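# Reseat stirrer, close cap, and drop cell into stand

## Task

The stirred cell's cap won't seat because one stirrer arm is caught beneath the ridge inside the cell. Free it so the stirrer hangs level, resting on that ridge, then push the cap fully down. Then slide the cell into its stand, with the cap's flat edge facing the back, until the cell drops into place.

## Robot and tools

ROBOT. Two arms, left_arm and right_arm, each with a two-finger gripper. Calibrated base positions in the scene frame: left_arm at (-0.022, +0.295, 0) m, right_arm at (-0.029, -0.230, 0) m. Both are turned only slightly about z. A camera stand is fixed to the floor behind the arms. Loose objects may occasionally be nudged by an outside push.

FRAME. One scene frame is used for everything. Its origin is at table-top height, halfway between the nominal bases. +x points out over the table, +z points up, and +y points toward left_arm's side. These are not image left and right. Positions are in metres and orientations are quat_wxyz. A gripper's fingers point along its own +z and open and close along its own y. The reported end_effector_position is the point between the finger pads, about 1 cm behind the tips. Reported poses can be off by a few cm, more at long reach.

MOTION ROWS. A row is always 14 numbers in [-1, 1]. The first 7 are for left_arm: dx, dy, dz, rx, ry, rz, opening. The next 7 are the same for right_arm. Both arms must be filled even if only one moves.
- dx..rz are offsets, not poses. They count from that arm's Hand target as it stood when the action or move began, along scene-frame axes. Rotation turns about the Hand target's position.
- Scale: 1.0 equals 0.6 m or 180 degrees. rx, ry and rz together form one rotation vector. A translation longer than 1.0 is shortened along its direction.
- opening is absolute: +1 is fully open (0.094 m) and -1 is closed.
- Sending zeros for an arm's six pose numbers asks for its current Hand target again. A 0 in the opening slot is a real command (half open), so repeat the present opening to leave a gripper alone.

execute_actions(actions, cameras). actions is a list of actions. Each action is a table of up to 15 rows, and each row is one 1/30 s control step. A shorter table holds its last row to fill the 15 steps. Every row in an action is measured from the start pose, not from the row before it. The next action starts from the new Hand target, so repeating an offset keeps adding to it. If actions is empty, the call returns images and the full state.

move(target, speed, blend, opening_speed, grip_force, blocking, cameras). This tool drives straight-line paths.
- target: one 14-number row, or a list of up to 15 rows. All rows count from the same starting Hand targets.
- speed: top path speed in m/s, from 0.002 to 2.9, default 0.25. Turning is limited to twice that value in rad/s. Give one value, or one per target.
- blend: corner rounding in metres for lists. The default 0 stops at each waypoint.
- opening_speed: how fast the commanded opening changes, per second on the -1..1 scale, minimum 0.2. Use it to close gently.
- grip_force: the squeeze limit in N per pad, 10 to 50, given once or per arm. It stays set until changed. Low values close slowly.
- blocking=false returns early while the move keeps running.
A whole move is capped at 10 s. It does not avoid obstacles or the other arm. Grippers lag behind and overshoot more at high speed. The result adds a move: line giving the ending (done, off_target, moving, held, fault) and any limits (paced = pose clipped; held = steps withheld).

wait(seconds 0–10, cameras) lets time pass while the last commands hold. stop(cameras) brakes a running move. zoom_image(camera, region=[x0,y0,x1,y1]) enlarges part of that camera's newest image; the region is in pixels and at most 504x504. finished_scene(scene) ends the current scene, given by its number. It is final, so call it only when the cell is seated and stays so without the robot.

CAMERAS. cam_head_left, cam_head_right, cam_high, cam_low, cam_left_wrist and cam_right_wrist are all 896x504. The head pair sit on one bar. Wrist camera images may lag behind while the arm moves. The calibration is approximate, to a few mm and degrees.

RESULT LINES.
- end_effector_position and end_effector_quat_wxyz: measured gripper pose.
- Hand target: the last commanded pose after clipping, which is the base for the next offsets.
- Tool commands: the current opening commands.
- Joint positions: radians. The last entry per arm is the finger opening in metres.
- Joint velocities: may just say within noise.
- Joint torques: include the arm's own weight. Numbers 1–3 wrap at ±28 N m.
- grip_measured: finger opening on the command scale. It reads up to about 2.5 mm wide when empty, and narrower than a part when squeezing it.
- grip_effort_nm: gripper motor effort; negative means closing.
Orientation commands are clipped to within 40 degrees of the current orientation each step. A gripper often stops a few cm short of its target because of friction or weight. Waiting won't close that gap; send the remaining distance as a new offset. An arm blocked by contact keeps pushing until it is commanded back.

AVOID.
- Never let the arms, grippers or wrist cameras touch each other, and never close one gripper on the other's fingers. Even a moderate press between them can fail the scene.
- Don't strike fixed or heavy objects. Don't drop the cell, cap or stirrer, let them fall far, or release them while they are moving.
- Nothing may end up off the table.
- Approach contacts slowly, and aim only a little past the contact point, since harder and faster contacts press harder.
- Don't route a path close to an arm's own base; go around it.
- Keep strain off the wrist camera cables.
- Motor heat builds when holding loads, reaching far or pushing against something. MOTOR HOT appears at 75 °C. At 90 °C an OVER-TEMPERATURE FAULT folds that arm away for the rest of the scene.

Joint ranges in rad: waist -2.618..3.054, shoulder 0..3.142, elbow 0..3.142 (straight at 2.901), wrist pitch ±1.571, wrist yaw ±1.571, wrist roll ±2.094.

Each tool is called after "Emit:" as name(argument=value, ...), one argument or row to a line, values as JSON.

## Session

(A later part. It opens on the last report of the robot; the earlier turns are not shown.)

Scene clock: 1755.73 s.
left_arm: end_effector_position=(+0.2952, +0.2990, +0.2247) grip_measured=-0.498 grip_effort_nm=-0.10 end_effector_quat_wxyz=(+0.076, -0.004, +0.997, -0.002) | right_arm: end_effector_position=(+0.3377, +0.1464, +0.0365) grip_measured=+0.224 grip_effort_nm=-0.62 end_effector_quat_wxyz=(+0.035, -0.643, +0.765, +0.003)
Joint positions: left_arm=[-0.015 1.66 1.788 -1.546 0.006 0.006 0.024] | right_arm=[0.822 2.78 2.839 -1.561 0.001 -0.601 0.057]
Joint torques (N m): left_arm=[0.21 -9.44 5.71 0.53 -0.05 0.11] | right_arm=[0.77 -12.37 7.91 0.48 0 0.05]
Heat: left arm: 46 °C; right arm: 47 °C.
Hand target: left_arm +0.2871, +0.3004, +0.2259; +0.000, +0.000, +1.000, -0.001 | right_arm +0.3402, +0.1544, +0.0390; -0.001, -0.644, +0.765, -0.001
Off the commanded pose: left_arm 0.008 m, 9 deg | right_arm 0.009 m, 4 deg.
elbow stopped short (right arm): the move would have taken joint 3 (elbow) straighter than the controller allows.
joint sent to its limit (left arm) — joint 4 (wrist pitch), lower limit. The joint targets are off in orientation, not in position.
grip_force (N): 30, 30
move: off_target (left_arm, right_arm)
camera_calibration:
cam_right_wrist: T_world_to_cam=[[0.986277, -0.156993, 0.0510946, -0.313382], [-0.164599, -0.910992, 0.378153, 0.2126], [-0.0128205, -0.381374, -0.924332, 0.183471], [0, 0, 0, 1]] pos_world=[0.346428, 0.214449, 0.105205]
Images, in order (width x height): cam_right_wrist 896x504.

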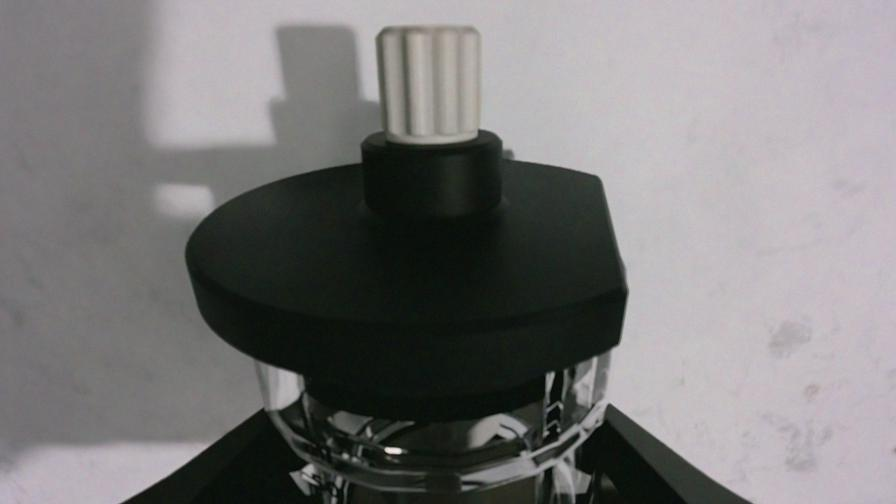

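Emit:
move(
  target=[
    [0,0,0,0,0,0,-0.5, 0,0,0.08,0,0,0,0.0],
    [0,0,0,0,0,0,-0.5, -0.05,-0.12,0.14,0,0,0,0.0],
  ],
  speed=0.1,
  blend=0.02,
  cameras=["cam_right_wrist","cam_head_left","cam_low"],
)

Scene clock: 1778.90 s.
left_arm: end_effector_position=(+0.2952, +0.2990, +0.2247) grip_measured=-0.498 grip_effort_nm=-0.10 end_effector_quat_wxyz=(+0.076, -0.004, +0.997, -0.002) | right_arm: end_effector_position=(+0.3086, +0.0827, +0.0972) grip_measured=+0.224 grip_effort_nm=-0.62 end_effector_quat_wxyz=(-0.012, -0.642, +0.767, -0.001)
Joint positions: left_arm=[-0.015 1.66 1.788 -1.546 0.006 0.006 0.024] | right_arm=[0.771 2.435 2.426 -1.586 0.001 -0.649 0.057]
Joint torques (N m): left_arm=[0.17 -9.48 5.67 0.55 -0.05 0.1] | right_arm=[-0.23 -16.13 5.34 0.24 0.02 -0.02]
Heat: left arm: 46 °C; right arm: 47 °C.
Hand target: left_arm +0.2871, +0.3004, +0.2259; +0.000, +0.000, +1.000, -0.001 | right_arm +0.3102, +0.0824, +0.1231; -0.001, -0.644, +0.765, -0.001
Off the commanded pose: left_arm 0.008 m, 9 deg | right_arm 0.026 m, 1 deg.
elbow stopped short (right arm): the move would have taken joint 3 (elbow) straighter than the controller allows.
joint read past its limit (right arm) — joint 4 (wrist pitch), lower limit.
joint sent to its limit (left arm) — joint 4 (wrist pitch), lower limit. The joint targets are off in orientation, not in position.
joint sent to its limit (right arm) — joint 4 (wrist pitch), lower limit. The joint targets still meet the commanded pose.
grip_force (N): 30, 30
move: off_target (left_arm, right_arm)
camera_calibration:
cam_right_wrist: T_world_to_cam=[[0.987362, -0.158419, -0.00442644, -0.292692], [-0.139635, -0.882819, 0.448479, 0.109877], [-0.0749555, -0.442193, -0.893782, 0.236149], [0, 0, 0, 1]] pos_world=[0.322036, 0.155057, 0.160493]
Images, in order (width x height): cam_head_left 896x504, cam_low 896x504, cam_right_wrist 896x504.

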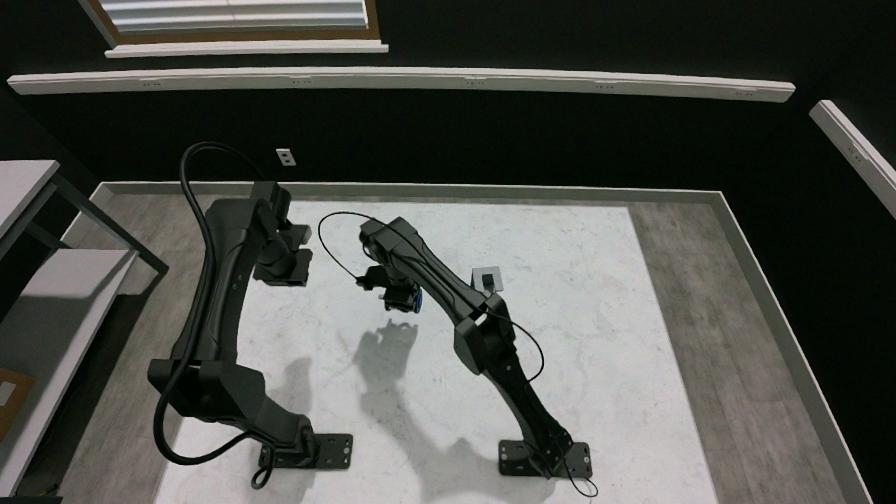

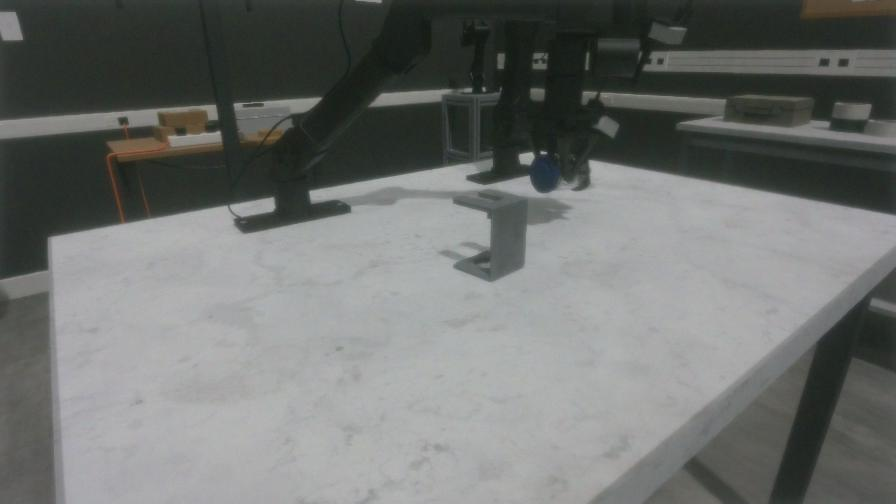

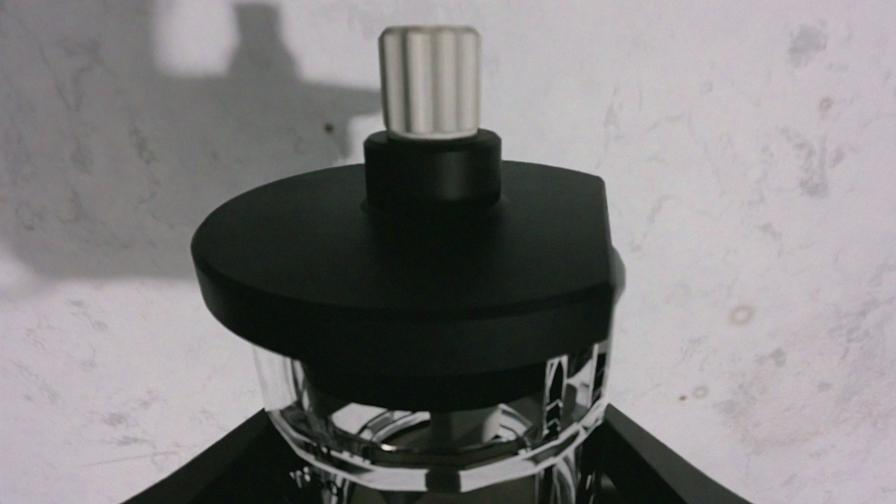

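Emit:
move(
  target=[
    [0,0,0,0,0,0,-0.5, 0,0,0.01,0.219,-0.038,0,0.0],
    [0,0,0,0,0,0,-0.5, -0.01,-0.01,0.0,0.432,-0.075,0,0.0],
  ],
  speed=0.25,
  blend=0.02,
  cameras=["cam_right_wrist","cam_head_left","cam_low"],
)

Scene clock: 1787.60 s.
left_arm: end_effector_position=(+0.2952, +0.2990, +0.2247) grip_measured=-0.498 grip_effort_nm=-0.10 end_effector_quat_wxyz=(+0.076, -0.004, +0.997, -0.002) | right_arm: end_effector_position=(+0.3058, +0.0742, +0.1121) grip_measured=+0.224 grip_effort_nm=-0.62 end_effector_quat_wxyz=(+0.470, -0.491, +0.614, +0.401)
Joint positions: left_arm=[-0.015 1.66 1.788 -1.546 0.006 0.006 0.024] | right_arm=[0.434 1.866 0.783 0.675 -0.932 -0.301 0.057]
Joint torques (N m): left_arm=[0.17 -9.46 5.68 0.54 -0.05 0.1] | right_arm=[-0.18 -7.47 4.93 1.92 -0.45 0.03]
Heat: left arm: 45 °C; right arm: 49 °C.
Hand target: left_arm +0.2871, +0.3004, +0.2259; +0.000, +0.000, +1.000, -0.001 | right_arm +0.3041, +0.0765, +0.1230; +0.485, -0.498, +0.592, +0.408
Off the commanded pose: left_arm 0.008 m, 9 deg | right_arm 0.011 m, 3 deg.
joint sent to its limit (left arm) — joint 4 (wrist pitch), lower limit. The joint targets are off in orientation, not in position.
grip_force (N): 30, 30
move: off_target (left_arm, right_arm)
camera_calibration:
cam_right_wrist: T_world_to_cam=[[0.979373, -0.201625, -0.0132498, -0.284461], [-0.137425, -0.616588, -0.775199, 0.212057], [0.14813, 0.76103, -0.631578, 0.0585385], [0, 0, 0, 1]] pos_world=[0.299064, 0.0288476, 0.197589]
Images, in order (width x height): cam_head_left 896x504, cam_low 896x504, cam_right_wrist 896x504.

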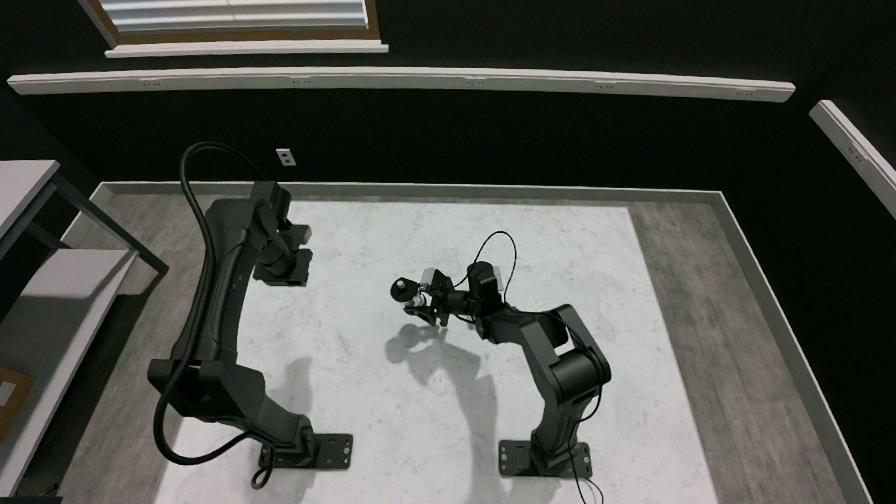

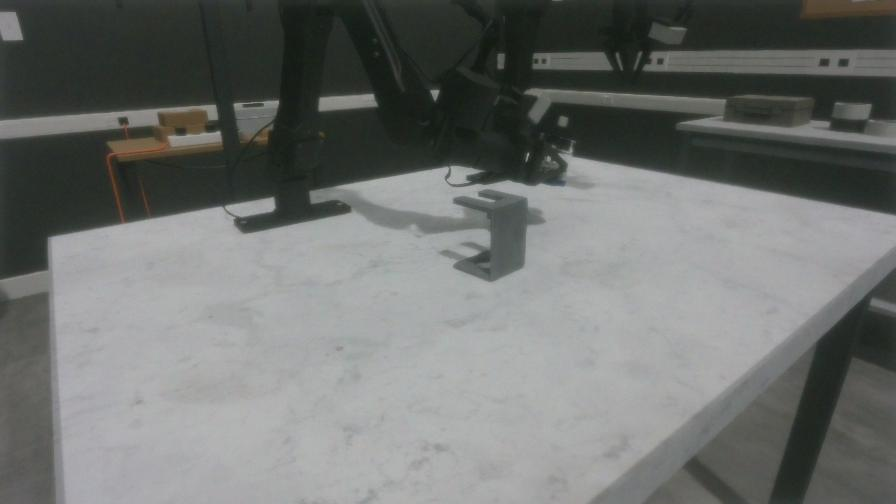

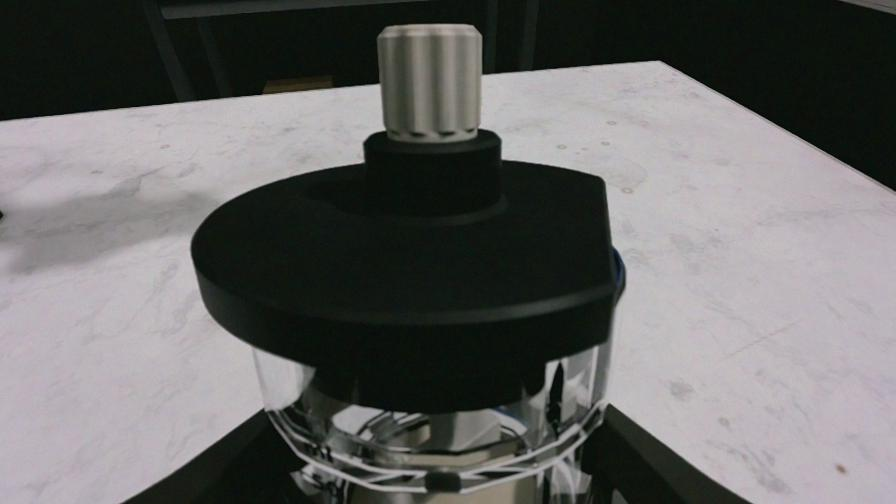

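Emit:
move(
  target=[0,0,0,0,0,0,-0.5, 0,0,-0.092,0.022,-0.004,0,0.0],
  speed=0.1,
  cameras=["cam_right_wrist","cam_head_left","cam_low"],
)

Scene clock: 1798.33 s.
left_arm: end_effector_position=(+0.2952, +0.2990, +0.2247) grip_measured=-0.498 grip_effort_nm=-0.10 end_effector_quat_wxyz=(+0.076, -0.004, +0.997, -0.002) | right_arm: end_effector_position=(+0.3036, +0.0764, +0.0569) grip_measured=+0.224 grip_effort_nm=-0.62 end_effector_quat_wxyz=(+0.488, -0.477, +0.596, +0.423)
Joint positions: left_arm=[-0.015 1.66 1.788 -1.546 0.006 0.006 0.024] | right_arm=[0.434 2.146 0.728 1.126 -0.959 -0.203 0.057]
Joint torques (N m): left_arm=[0.18 -9.46 5.7 0.53 -0.07 0.1] | right_arm=[-0.57 -8.17 3.82 1.99 -0.34 0.07]
Heat: left arm: 45 °C; right arm: 47 °C.
Hand target: left_arm +0.2871, +0.3004, +0.2259; +0.000, +0.000, +1.000, -0.001 | right_arm +0.3041, +0.0765, +0.0679; +0.506, -0.483, +0.574, +0.426
Off the commanded pose: left_arm 0.008 m, 9 deg | right_arm 0.011 m, 3 deg.
joint sent to its limit (left arm) — joint 4 (wrist pitch), lower limit. The joint targets are off in orientation, not in position.
grip_force (N): 30, 30
move: off_target (left_arm, right_arm)
camera_calibration:
cam_right_wrist: T_world_to_cam=[[0.980716, -0.194466, -0.0194838, -0.283193], [-0.127228, -0.559572, -0.818958, 0.1654], [0.148357, 0.805644, -0.573522, 0.0156149], [0, 0, 0, 1]] pos_world=[0.296459, 0.0249015, 0.138893]
Images, in order (width x height): cam_head_left 896x504, cam_low 896x504, cam_right_wrist 896x504.

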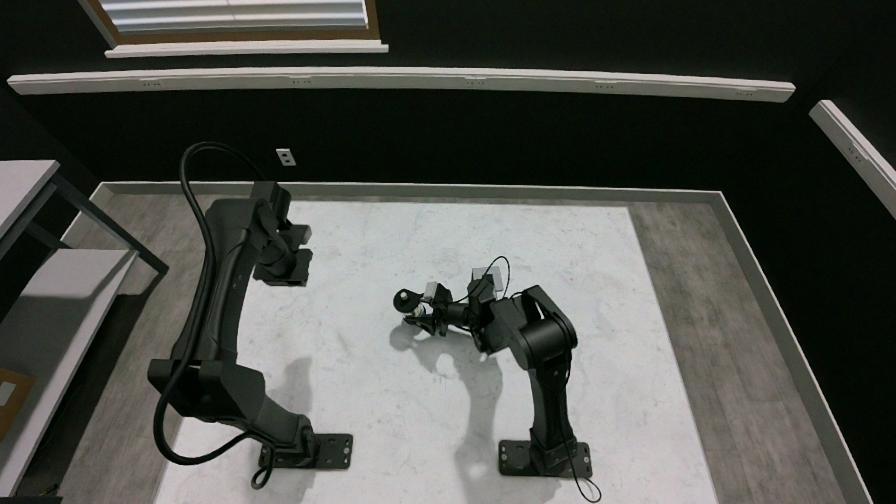

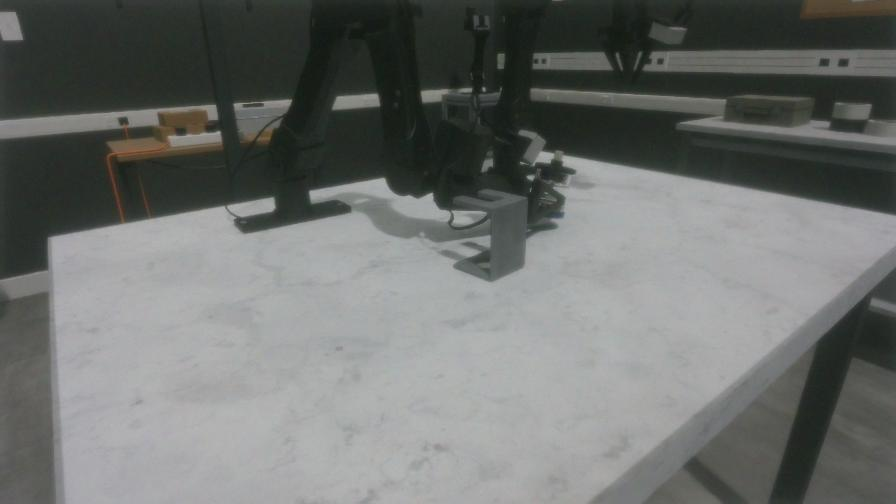

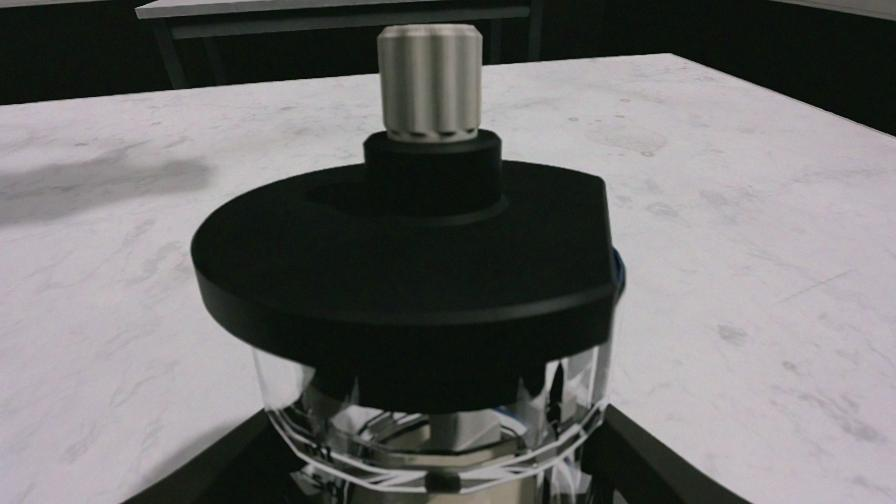

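Emit:
move(
  target=[
    [0,0,0,0,0,0,-0.5, -0.02,0.015,0,0,0,0,0.0],
    [0,0,0,0,0,0,-0.5, -0.02,0.015,-0.014,0.01,0,0,0.0],
  ],
  speed=[0.1,0.03],
  cameras=["cam_right_wrist","cam_low"],
)

Emit:
zoom_image(
  camera="cam_low",
  region=[480, 120, 640, 250],
)

Scene clock: 1817.53 s.
left_arm: end_effector_position=(+0.2952, +0.2990, +0.2247) grip_measured=-0.498 grip_effort_nm=-0.10 end_effector_quat_wxyz=(+0.076, -0.004, +0.997, -0.002) | right_arm: end_effector_position=(+0.2921, +0.0834, +0.0488) grip_measured=+0.224 grip_effort_nm=-0.62 end_effector_quat_wxyz=(+0.494, -0.469, +0.589, +0.435)
Joint positions: left_arm=[-0.015 1.66 1.788 -1.546 0.006 0.006 0.024] | right_arm=[0.464 2.213 0.699 1.285 -0.943 -0.138 0.057]
Joint torques (N m): left_arm=[0.23 -9.44 5.65 0.54 -0.07 0.1] | right_arm=[0.21 -8.12 3.38 2.09 -0.17 0.07]
Heat: left arm: 45 °C; right arm: 46 °C.
Hand target: left_arm +0.2871, +0.3004, +0.2259; +0.000, +0.000, +1.000, -0.001 | right_arm +0.2922, +0.0855, +0.0594; +0.513, -0.475, +0.567, +0.434
Off the commanded pose: left_arm 0.008 m, 9 deg | right_arm 0.011 m, 3 deg.
joint sent to its limit (left arm) — joint 4 (wrist pitch), lower limit. The joint targets are off in orientation, not in position.
grip_force (N): 30, 30
move: off_target (left_arm, right_arm)
camera_calibration:
cam_right_wrist: T_world_to_cam=[[0.981494, -0.189209, -0.029482, -0.270974], [-0.127745, -0.532257, -0.83689, 0.15983], [0.142655, 0.825168, -0.546577, 0.00572109], [0, 0, 0, 1]] pos_world=[0.28556, 0.029079, 0.128898]
Images, in order (width x height): cam_low 896x504, cam_right_wrist 896x504.

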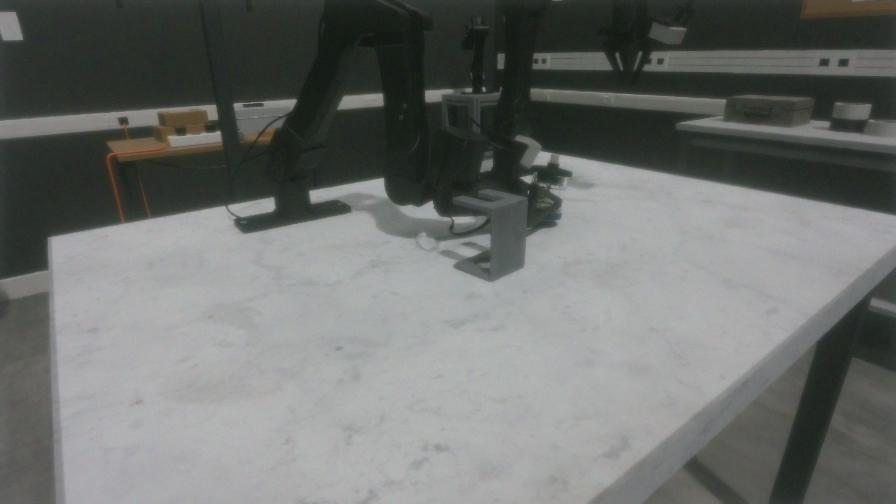

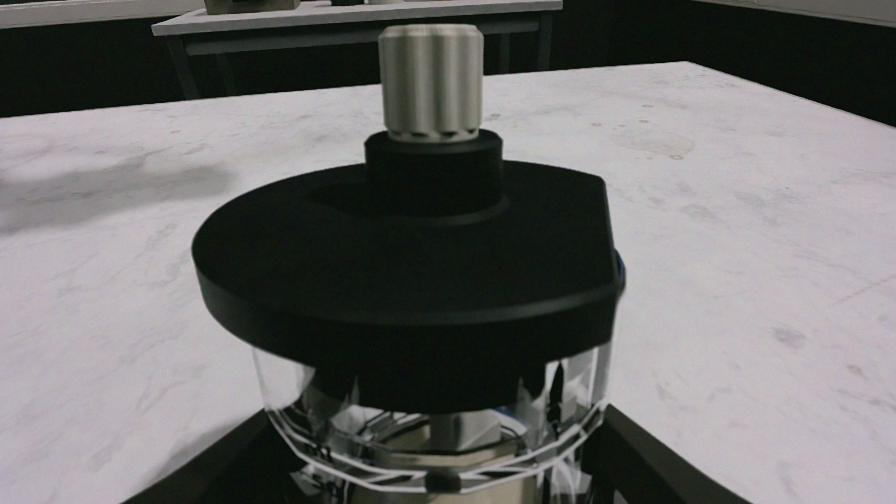

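Scaled by 3.150 from the camera's 896x504 image, which has a finer 1280x720 frame.

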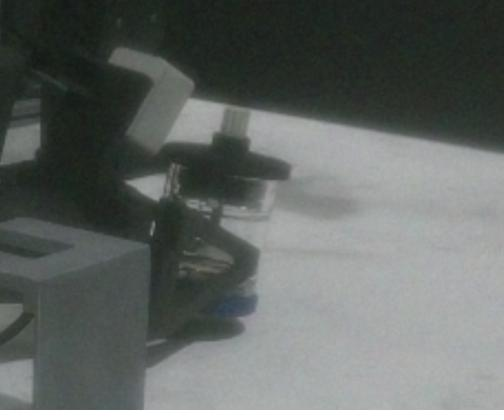

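Emit:
zoom_image(
  camera="cam_low",
  region=[380, 190, 540, 290],
)

Emit:
execute_actions(
  actions=[],
)

Scaled by 3.150 from the camera's 896x504 image, which has a finer 1280x720 frame.

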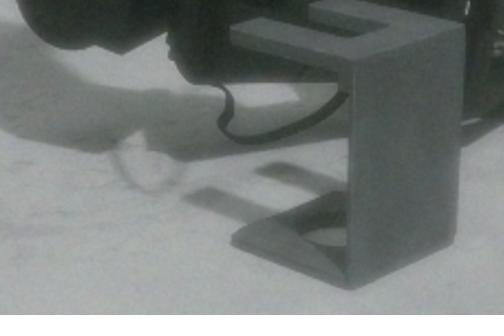

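Scene clock: 1821.63 s.
left_arm: end_effector_position=(+0.2952, +0.2990, +0.2247) grip_measured=-0.498 grip_effort_nm=-0.10 end_effector_quat_wxyz=(+0.076, -0.004, +0.997, -0.002) | right_arm: end_effector_position=(+0.2921, +0.0834, +0.0488) grip_measured=+0.224 grip_effort_nm=-0.62 end_effector_quat_wxyz=(+0.494, -0.469, +0.589, +0.435)
Joint positions: left_arm=[-0.015 1.66 1.788 -1.546 0.006 0.006 0.024] | right_arm=[0.464 2.213 0.699 1.286 -0.943 -0.138 0.057]
Joint velocities: within noise
Joint torques (N m): left_arm=[0.18 -9.46 5.67 0.52 -0.04 0.1] | right_arm=[0.14 -8.03 3.29 2.06 -0.16 0.05]
Heat: left arm: 45 °C; right arm: 46 °C.
Hand target: left_arm +0.2871, +0.3004, +0.2259; +0.000, +0.000, +1.000, -0.001 | right_arm +0.2922, +0.0855, +0.0594; +0.513, -0.475, +0.567, +0.434
Tool commands: left_gripper/opening=-0.5 right_gripper/opening=+0.0
Off the commanded pose: left_arm 0.008 m, 9 deg | right_arm 0.011 m, 3 deg.
grip_force (N): 30, 30
camera_calibration:
cam_left_wrist: T_world_to_cam=[[0.0105154, -0.999944, 0.000715567, 0.297016], [-0.962653, -0.0099296, 0.270557, 0.267255], [-0.270535, -0.00353385, -0.962704, 0.388799], [0, 0, 0, 1]] pos_world=[0.359334, 0.301027, 0.301778]
cam_right_wrist: T_world_to_cam=[[0.98148, -0.189261, -0.0296053, -0.27095], [-0.127856, -0.53212, -0.83696, 0.15995], [0.14265, 0.825245, -0.546463, 0.00576038], [0, 0, 0, 1]] pos_world=[0.28556, 0.0290789, 0.128998]

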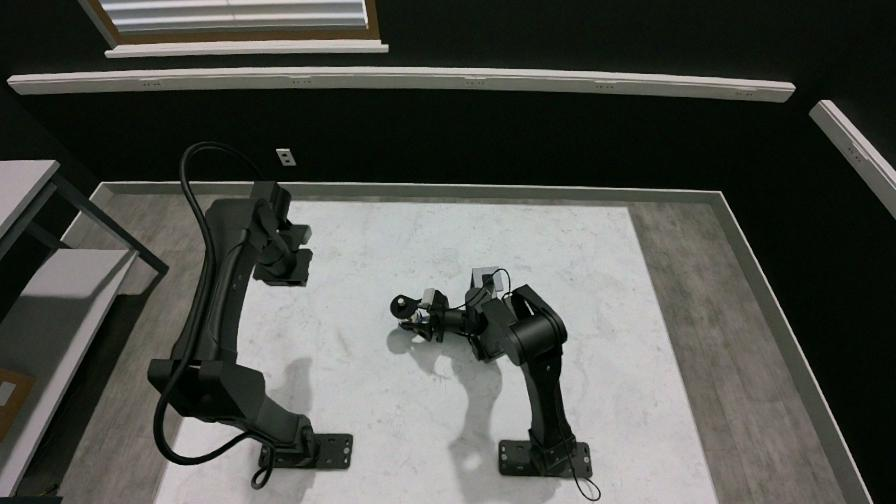

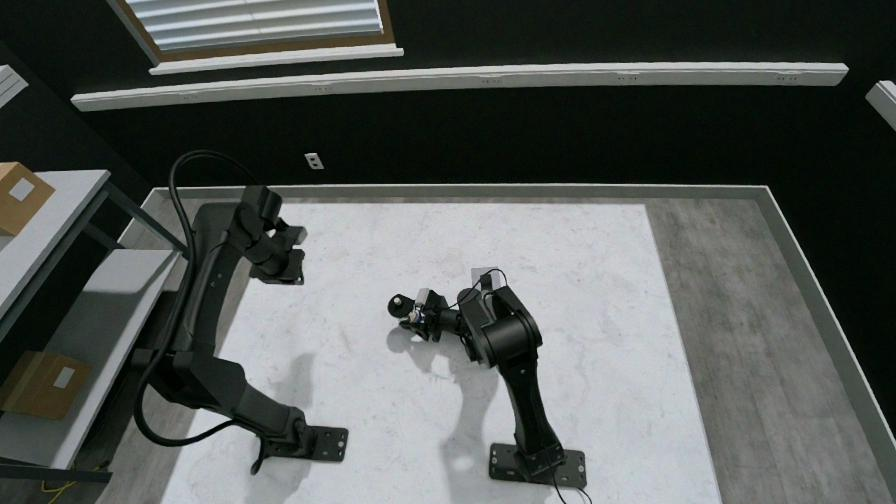

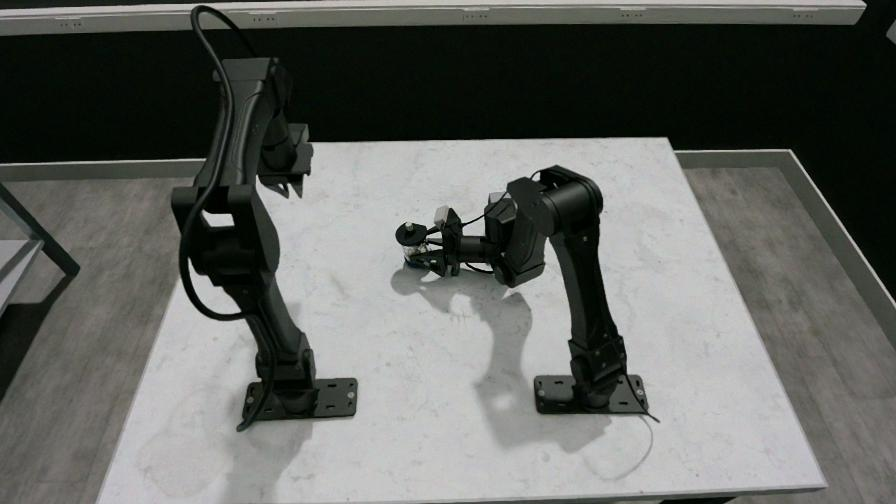

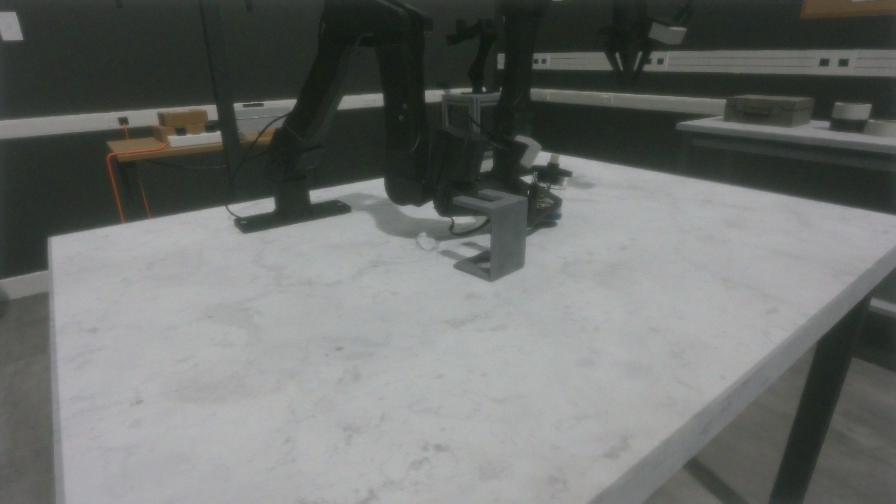

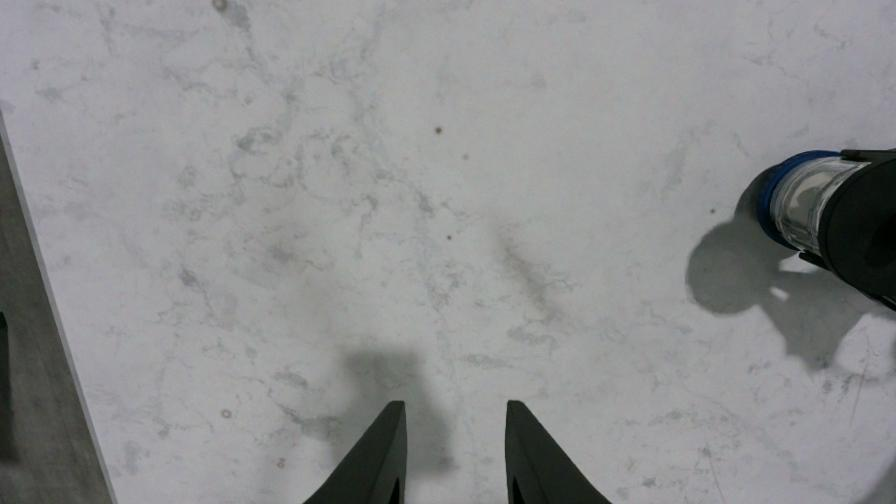

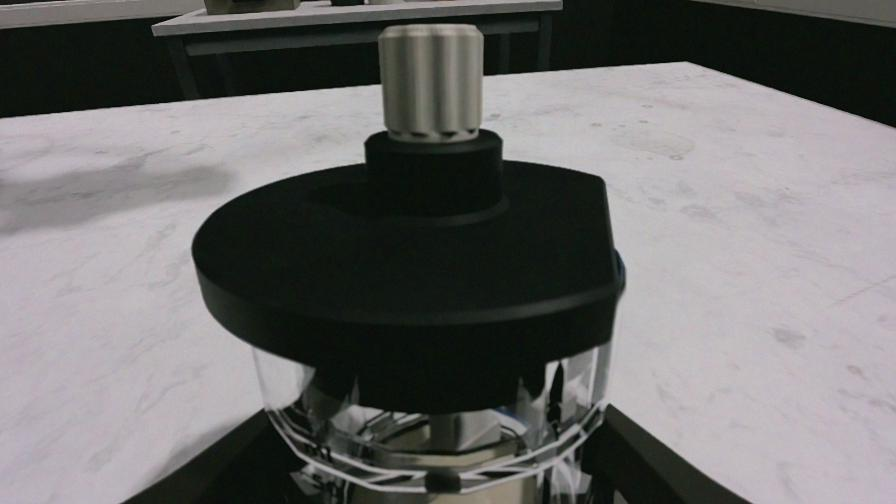

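Emit:
move(
  target=[0,0,0,0,0,0,-0.5, 0,0,-0.008,0,0,0,0.0],
  speed=0.03,
  cameras=["cam_right_wrist","cam_low"],
)

Emit:
zoom_image(
  camera="cam_low",
  region=[520, 140, 600, 240],
)

Scene clock: 1827.53 s.
left_arm: end_effector_position=(+0.2952, +0.2990, +0.2247) grip_measured=-0.498 grip_effort_nm=-0.10 end_effector_quat_wxyz=(+0.076, -0.004, +0.997, -0.002) | right_arm: end_effector_position=(+0.2913, +0.0830, +0.0431) grip_measured=+0.224 grip_effort_nm=-0.62 end_effector_quat_wxyz=(+0.493, -0.469, +0.590, +0.435)
Joint positions: left_arm=[-0.015 1.66 1.788 -1.546 0.006 0.006 0.024] | right_arm=[0.464 2.235 0.699 1.304 -0.943 -0.138 0.057]
Joint torques (N m): left_arm=[0.21 -9.48 5.61 0.54 -0.06 0.11] | right_arm=[0.24 -8.24 3.45 2.11 -0.19 0.06]
Heat: left arm: 45 °C; right arm: 46 °C.
Hand target: left_arm +0.2871, +0.3004, +0.2259; +0.000, +0.000, +1.000, -0.001 | right_arm +0.2922, +0.0855, +0.0547; +0.513, -0.475, +0.567, +0.434
Off the commanded pose: left_arm 0.008 m, 9 deg | right_arm 0.012 m, 4 deg.
joint sent to its limit (left arm) — joint 4 (wrist pitch), lower limit. The joint targets are off in orientation, not in position.
grip_force (N): 30, 30
move: off_target (left_arm, right_arm)
camera_calibration:
cam_right_wrist: T_world_to_cam=[[0.98138, -0.189268, -0.0327211, -0.270251], [-0.130741, -0.533435, -0.835676, 0.155797], [0.140712, 0.824393, -0.548248, 0.00373365], [0, 0, 0, 1]] pos_world=[0.285063, 0.0288798, 0.1234]
Images, in order (width x height): cam_low 896x504, cam_right_wrist 896x504.

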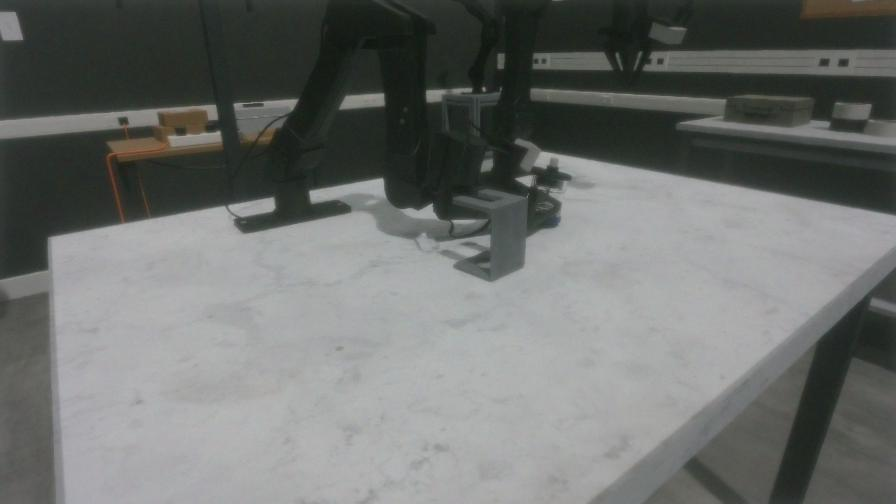

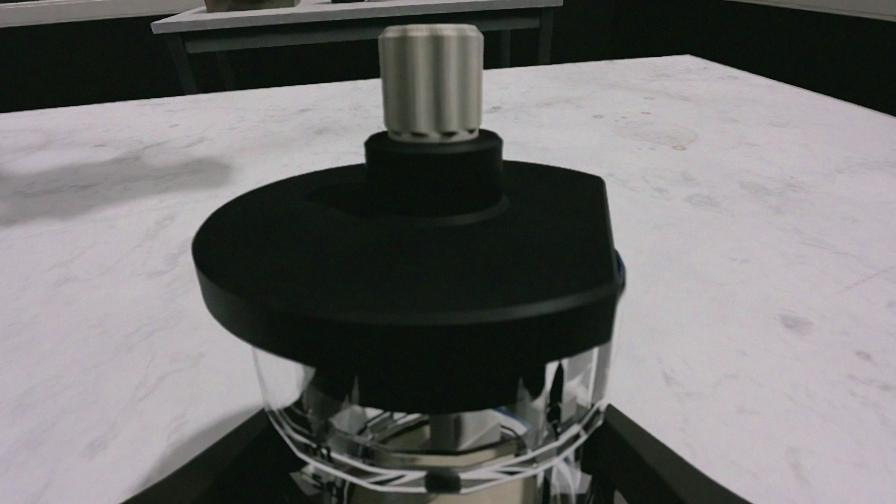

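Scaled by 5.040 from the camera's 896x504 image, which has a finer 1280x720 frame.

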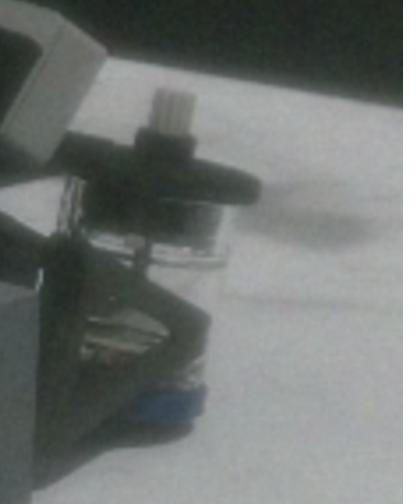

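Emit:
move(
  target=[0,0,0,0,0,0,-0.5, 0,0,-0.007,0,0,0,0.0],
  speed=0.03,
  cameras=["cam_right_wrist","cam_low"],
)

Emit:
zoom_image(
  camera="cam_low",
  region=[520, 140, 600, 240],
)

Scene clock: 1842.13 s.
left_arm: end_effector_position=(+0.2952, +0.2990, +0.2247) grip_measured=-0.498 grip_effort_nm=-0.10 end_effector_quat_wxyz=(+0.076, -0.004, +0.997, -0.002) | right_arm: end_effector_position=(+0.2906, +0.0827, +0.0385) grip_measured=+0.224 grip_effort_nm=-0.62 end_effector_quat_wxyz=(+0.492, -0.469, +0.591, +0.435)
Joint positions: left_arm=[-0.015 1.66 1.788 -1.546 0.006 0.006 0.024] | right_arm=[0.464 2.253 0.699 1.319 -0.943 -0.138 0.057]
Joint torques (N m): left_arm=[0.2 -9.46 5.67 0.54 -0.06 0.1] | right_arm=[0.25 -8.27 3.56 2.09 -0.16 0.07]
Heat: left arm: 44 °C; right arm: 47 °C.
Hand target: left_arm +0.2871, +0.3004, +0.2259; +0.000, +0.000, +1.000, -0.001 | right_arm +0.2922, +0.0855, +0.0504; +0.513, -0.475, +0.567, +0.434
Off the commanded pose: left_arm 0.008 m, 9 deg | right_arm 0.012 m, 4 deg.
joint sent to its limit (left arm) — joint 4 (wrist pitch), lower limit. The joint targets are off in orientation, not in position.
grip_force (N): 30, 30
move: off_target (left_arm, right_arm)
camera_calibration:
cam_right_wrist: T_world_to_cam=[[0.981304, -0.189285, -0.0348444, -0.269577], [-0.132711, -0.534338, -0.834788, 0.15225], [0.139394, 0.823805, -0.549468, 0.0019977], [0, 0, 0, 1]] pos_world=[0.284464, 0.0286804, 0.118801]
Images, in order (width x height): cam_low 896x504, cam_right_wrist 896x504.

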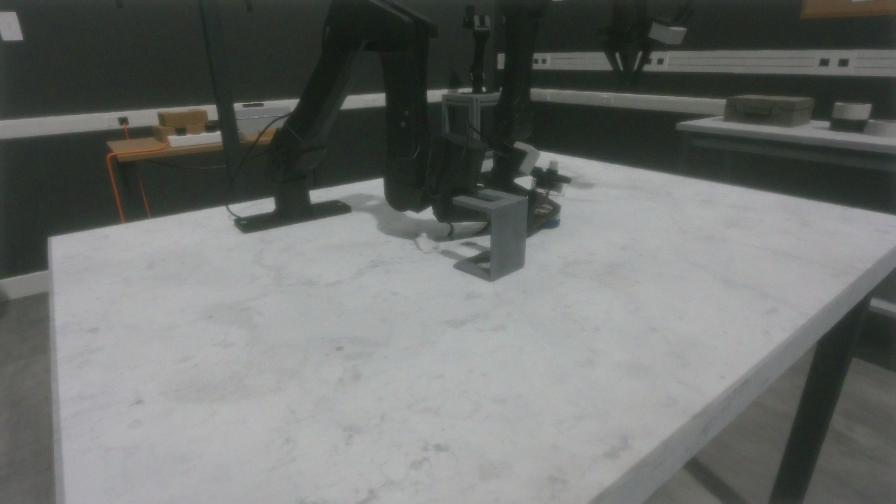

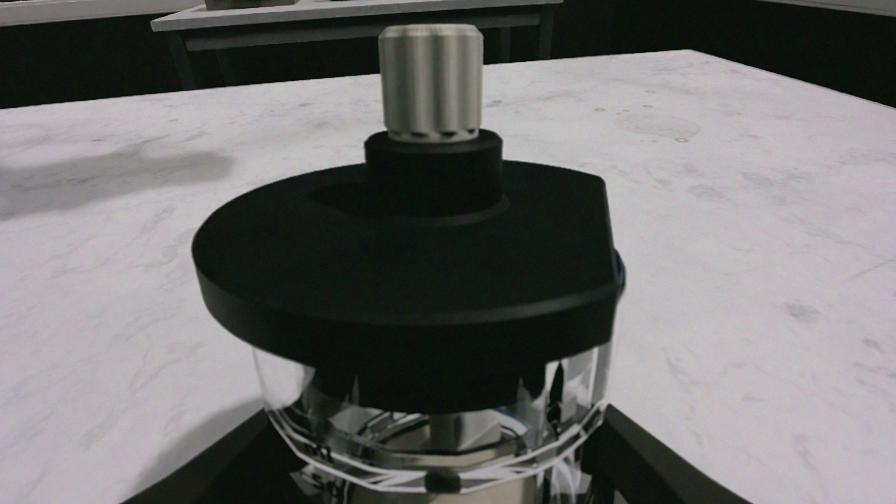

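Scaled by 5.040 from the camera's 896x504 image, which has a finer 1280x720 frame.

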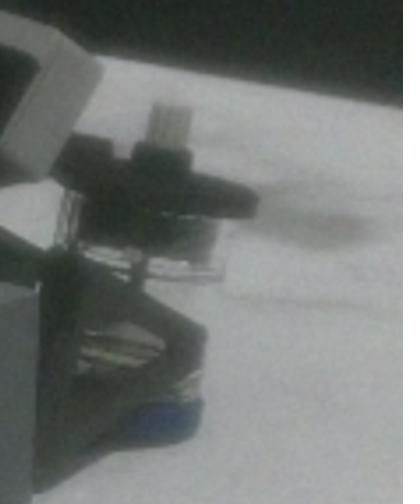

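Emit:
move(
  target=[0,0,0,0,0,0,-0.5, 0,0,0.004,0.033,-0.006,0,0.0],
  speed=0.05,
  cameras=["cam_right_wrist","cam_low"],
)

Emit:
zoom_image(
  camera="cam_low",
  region=[520, 140, 600, 240],
)

Scene clock: 1860.47 s.
left_arm: end_effector_position=(+0.2952, +0.2990, +0.2247) grip_measured=-0.498 grip_effort_nm=-0.10 end_effector_quat_wxyz=(+0.076, -0.004, +0.997, -0.002) | right_arm: end_effector_position=(+0.2881, +0.0828, +0.0370) grip_measured=+0.224 grip_effort_nm=-0.62 end_effector_quat_wxyz=(+0.503, -0.453, +0.579, +0.454)
Joint positions: left_arm=[-0.015 1.66 1.788 -1.546 0.006 0.006 0.024] | right_arm=[0.464 2.33 0.699 1.489 -0.954 -0.046 0.057]
Joint torques (N m): left_arm=[0.16 -9.54 5.65 0.52 -0.05 0.11] | right_arm=[-0.2 -8.09 4.29 2.19 -0.3 0]
Heat: left arm: 44 °C; right arm: 50 °C.
Hand target: left_arm +0.2871, +0.3004, +0.2259; +0.000, +0.000, +1.000, -0.001 | right_arm +0.2921, +0.0855, +0.0529; +0.543, -0.452, +0.539, +0.459
Off the commanded pose: left_arm 0.008 m, 9 deg | right_arm 0.017 m, 7 deg.
joint sent to its limit (left arm) — joint 4 (wrist pitch), lower limit. The joint targets are off in orientation, not in position.
joint sent to its limit (right arm) — joint 4 (wrist pitch), upper limit. The joint targets still meet the commanded pose.
grip_force (N): 30, 30
move: off_target (left_arm, right_arm)
camera_calibration:
cam_right_wrist: T_world_to_cam=[[0.981174, -0.186003, -0.0519714, -0.266803], [-0.137875, -0.486188, -0.862909, 0.149298], [0.135236, 0.853829, -0.50268, -0.00150479], [0, 0, 0, 1]] pos_world=[0.282568, 0.0242456, 0.114208]
Images, in order (width x height): cam_low 896x504, cam_right_wrist 896x504.

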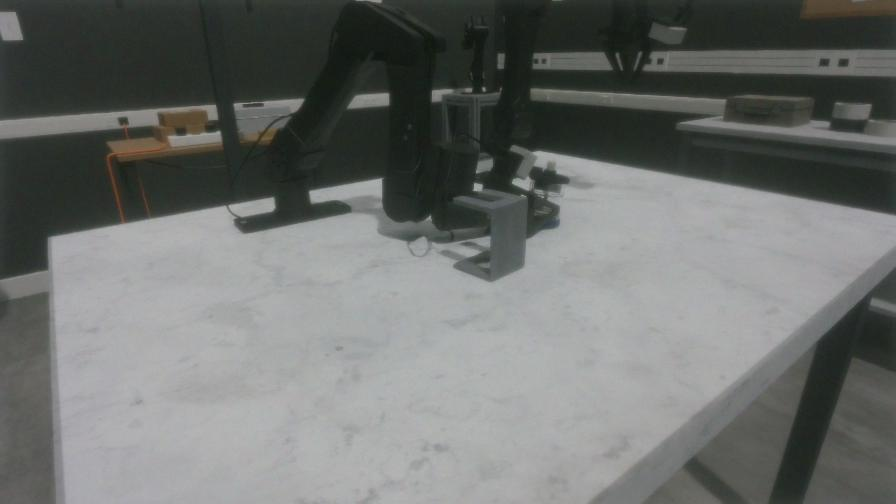

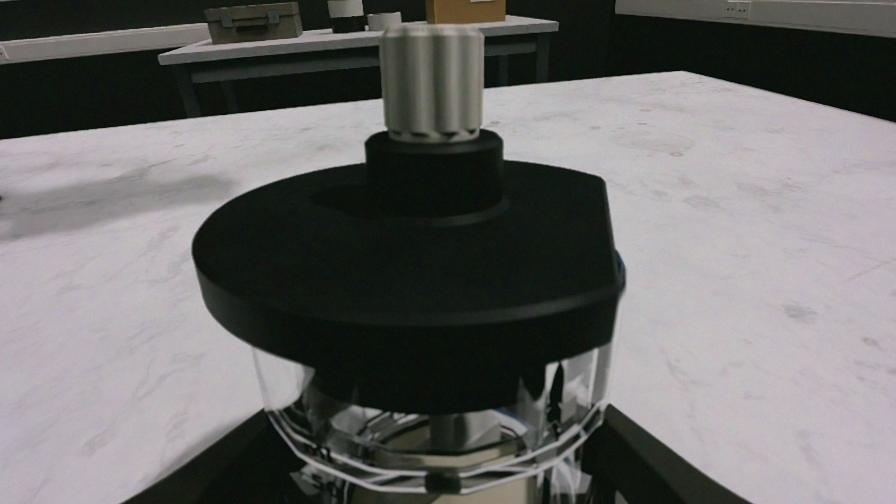

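Scaled by 5.040 from the camera's 896x504 image, which has a finer 1280x720 frame.

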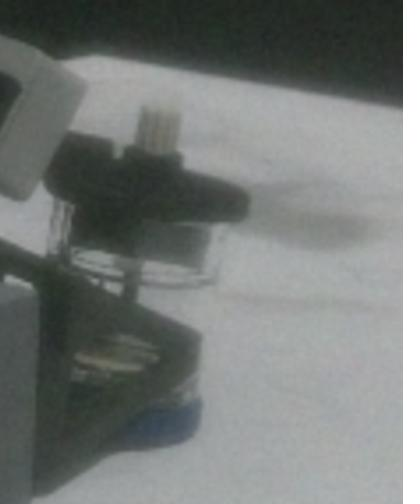

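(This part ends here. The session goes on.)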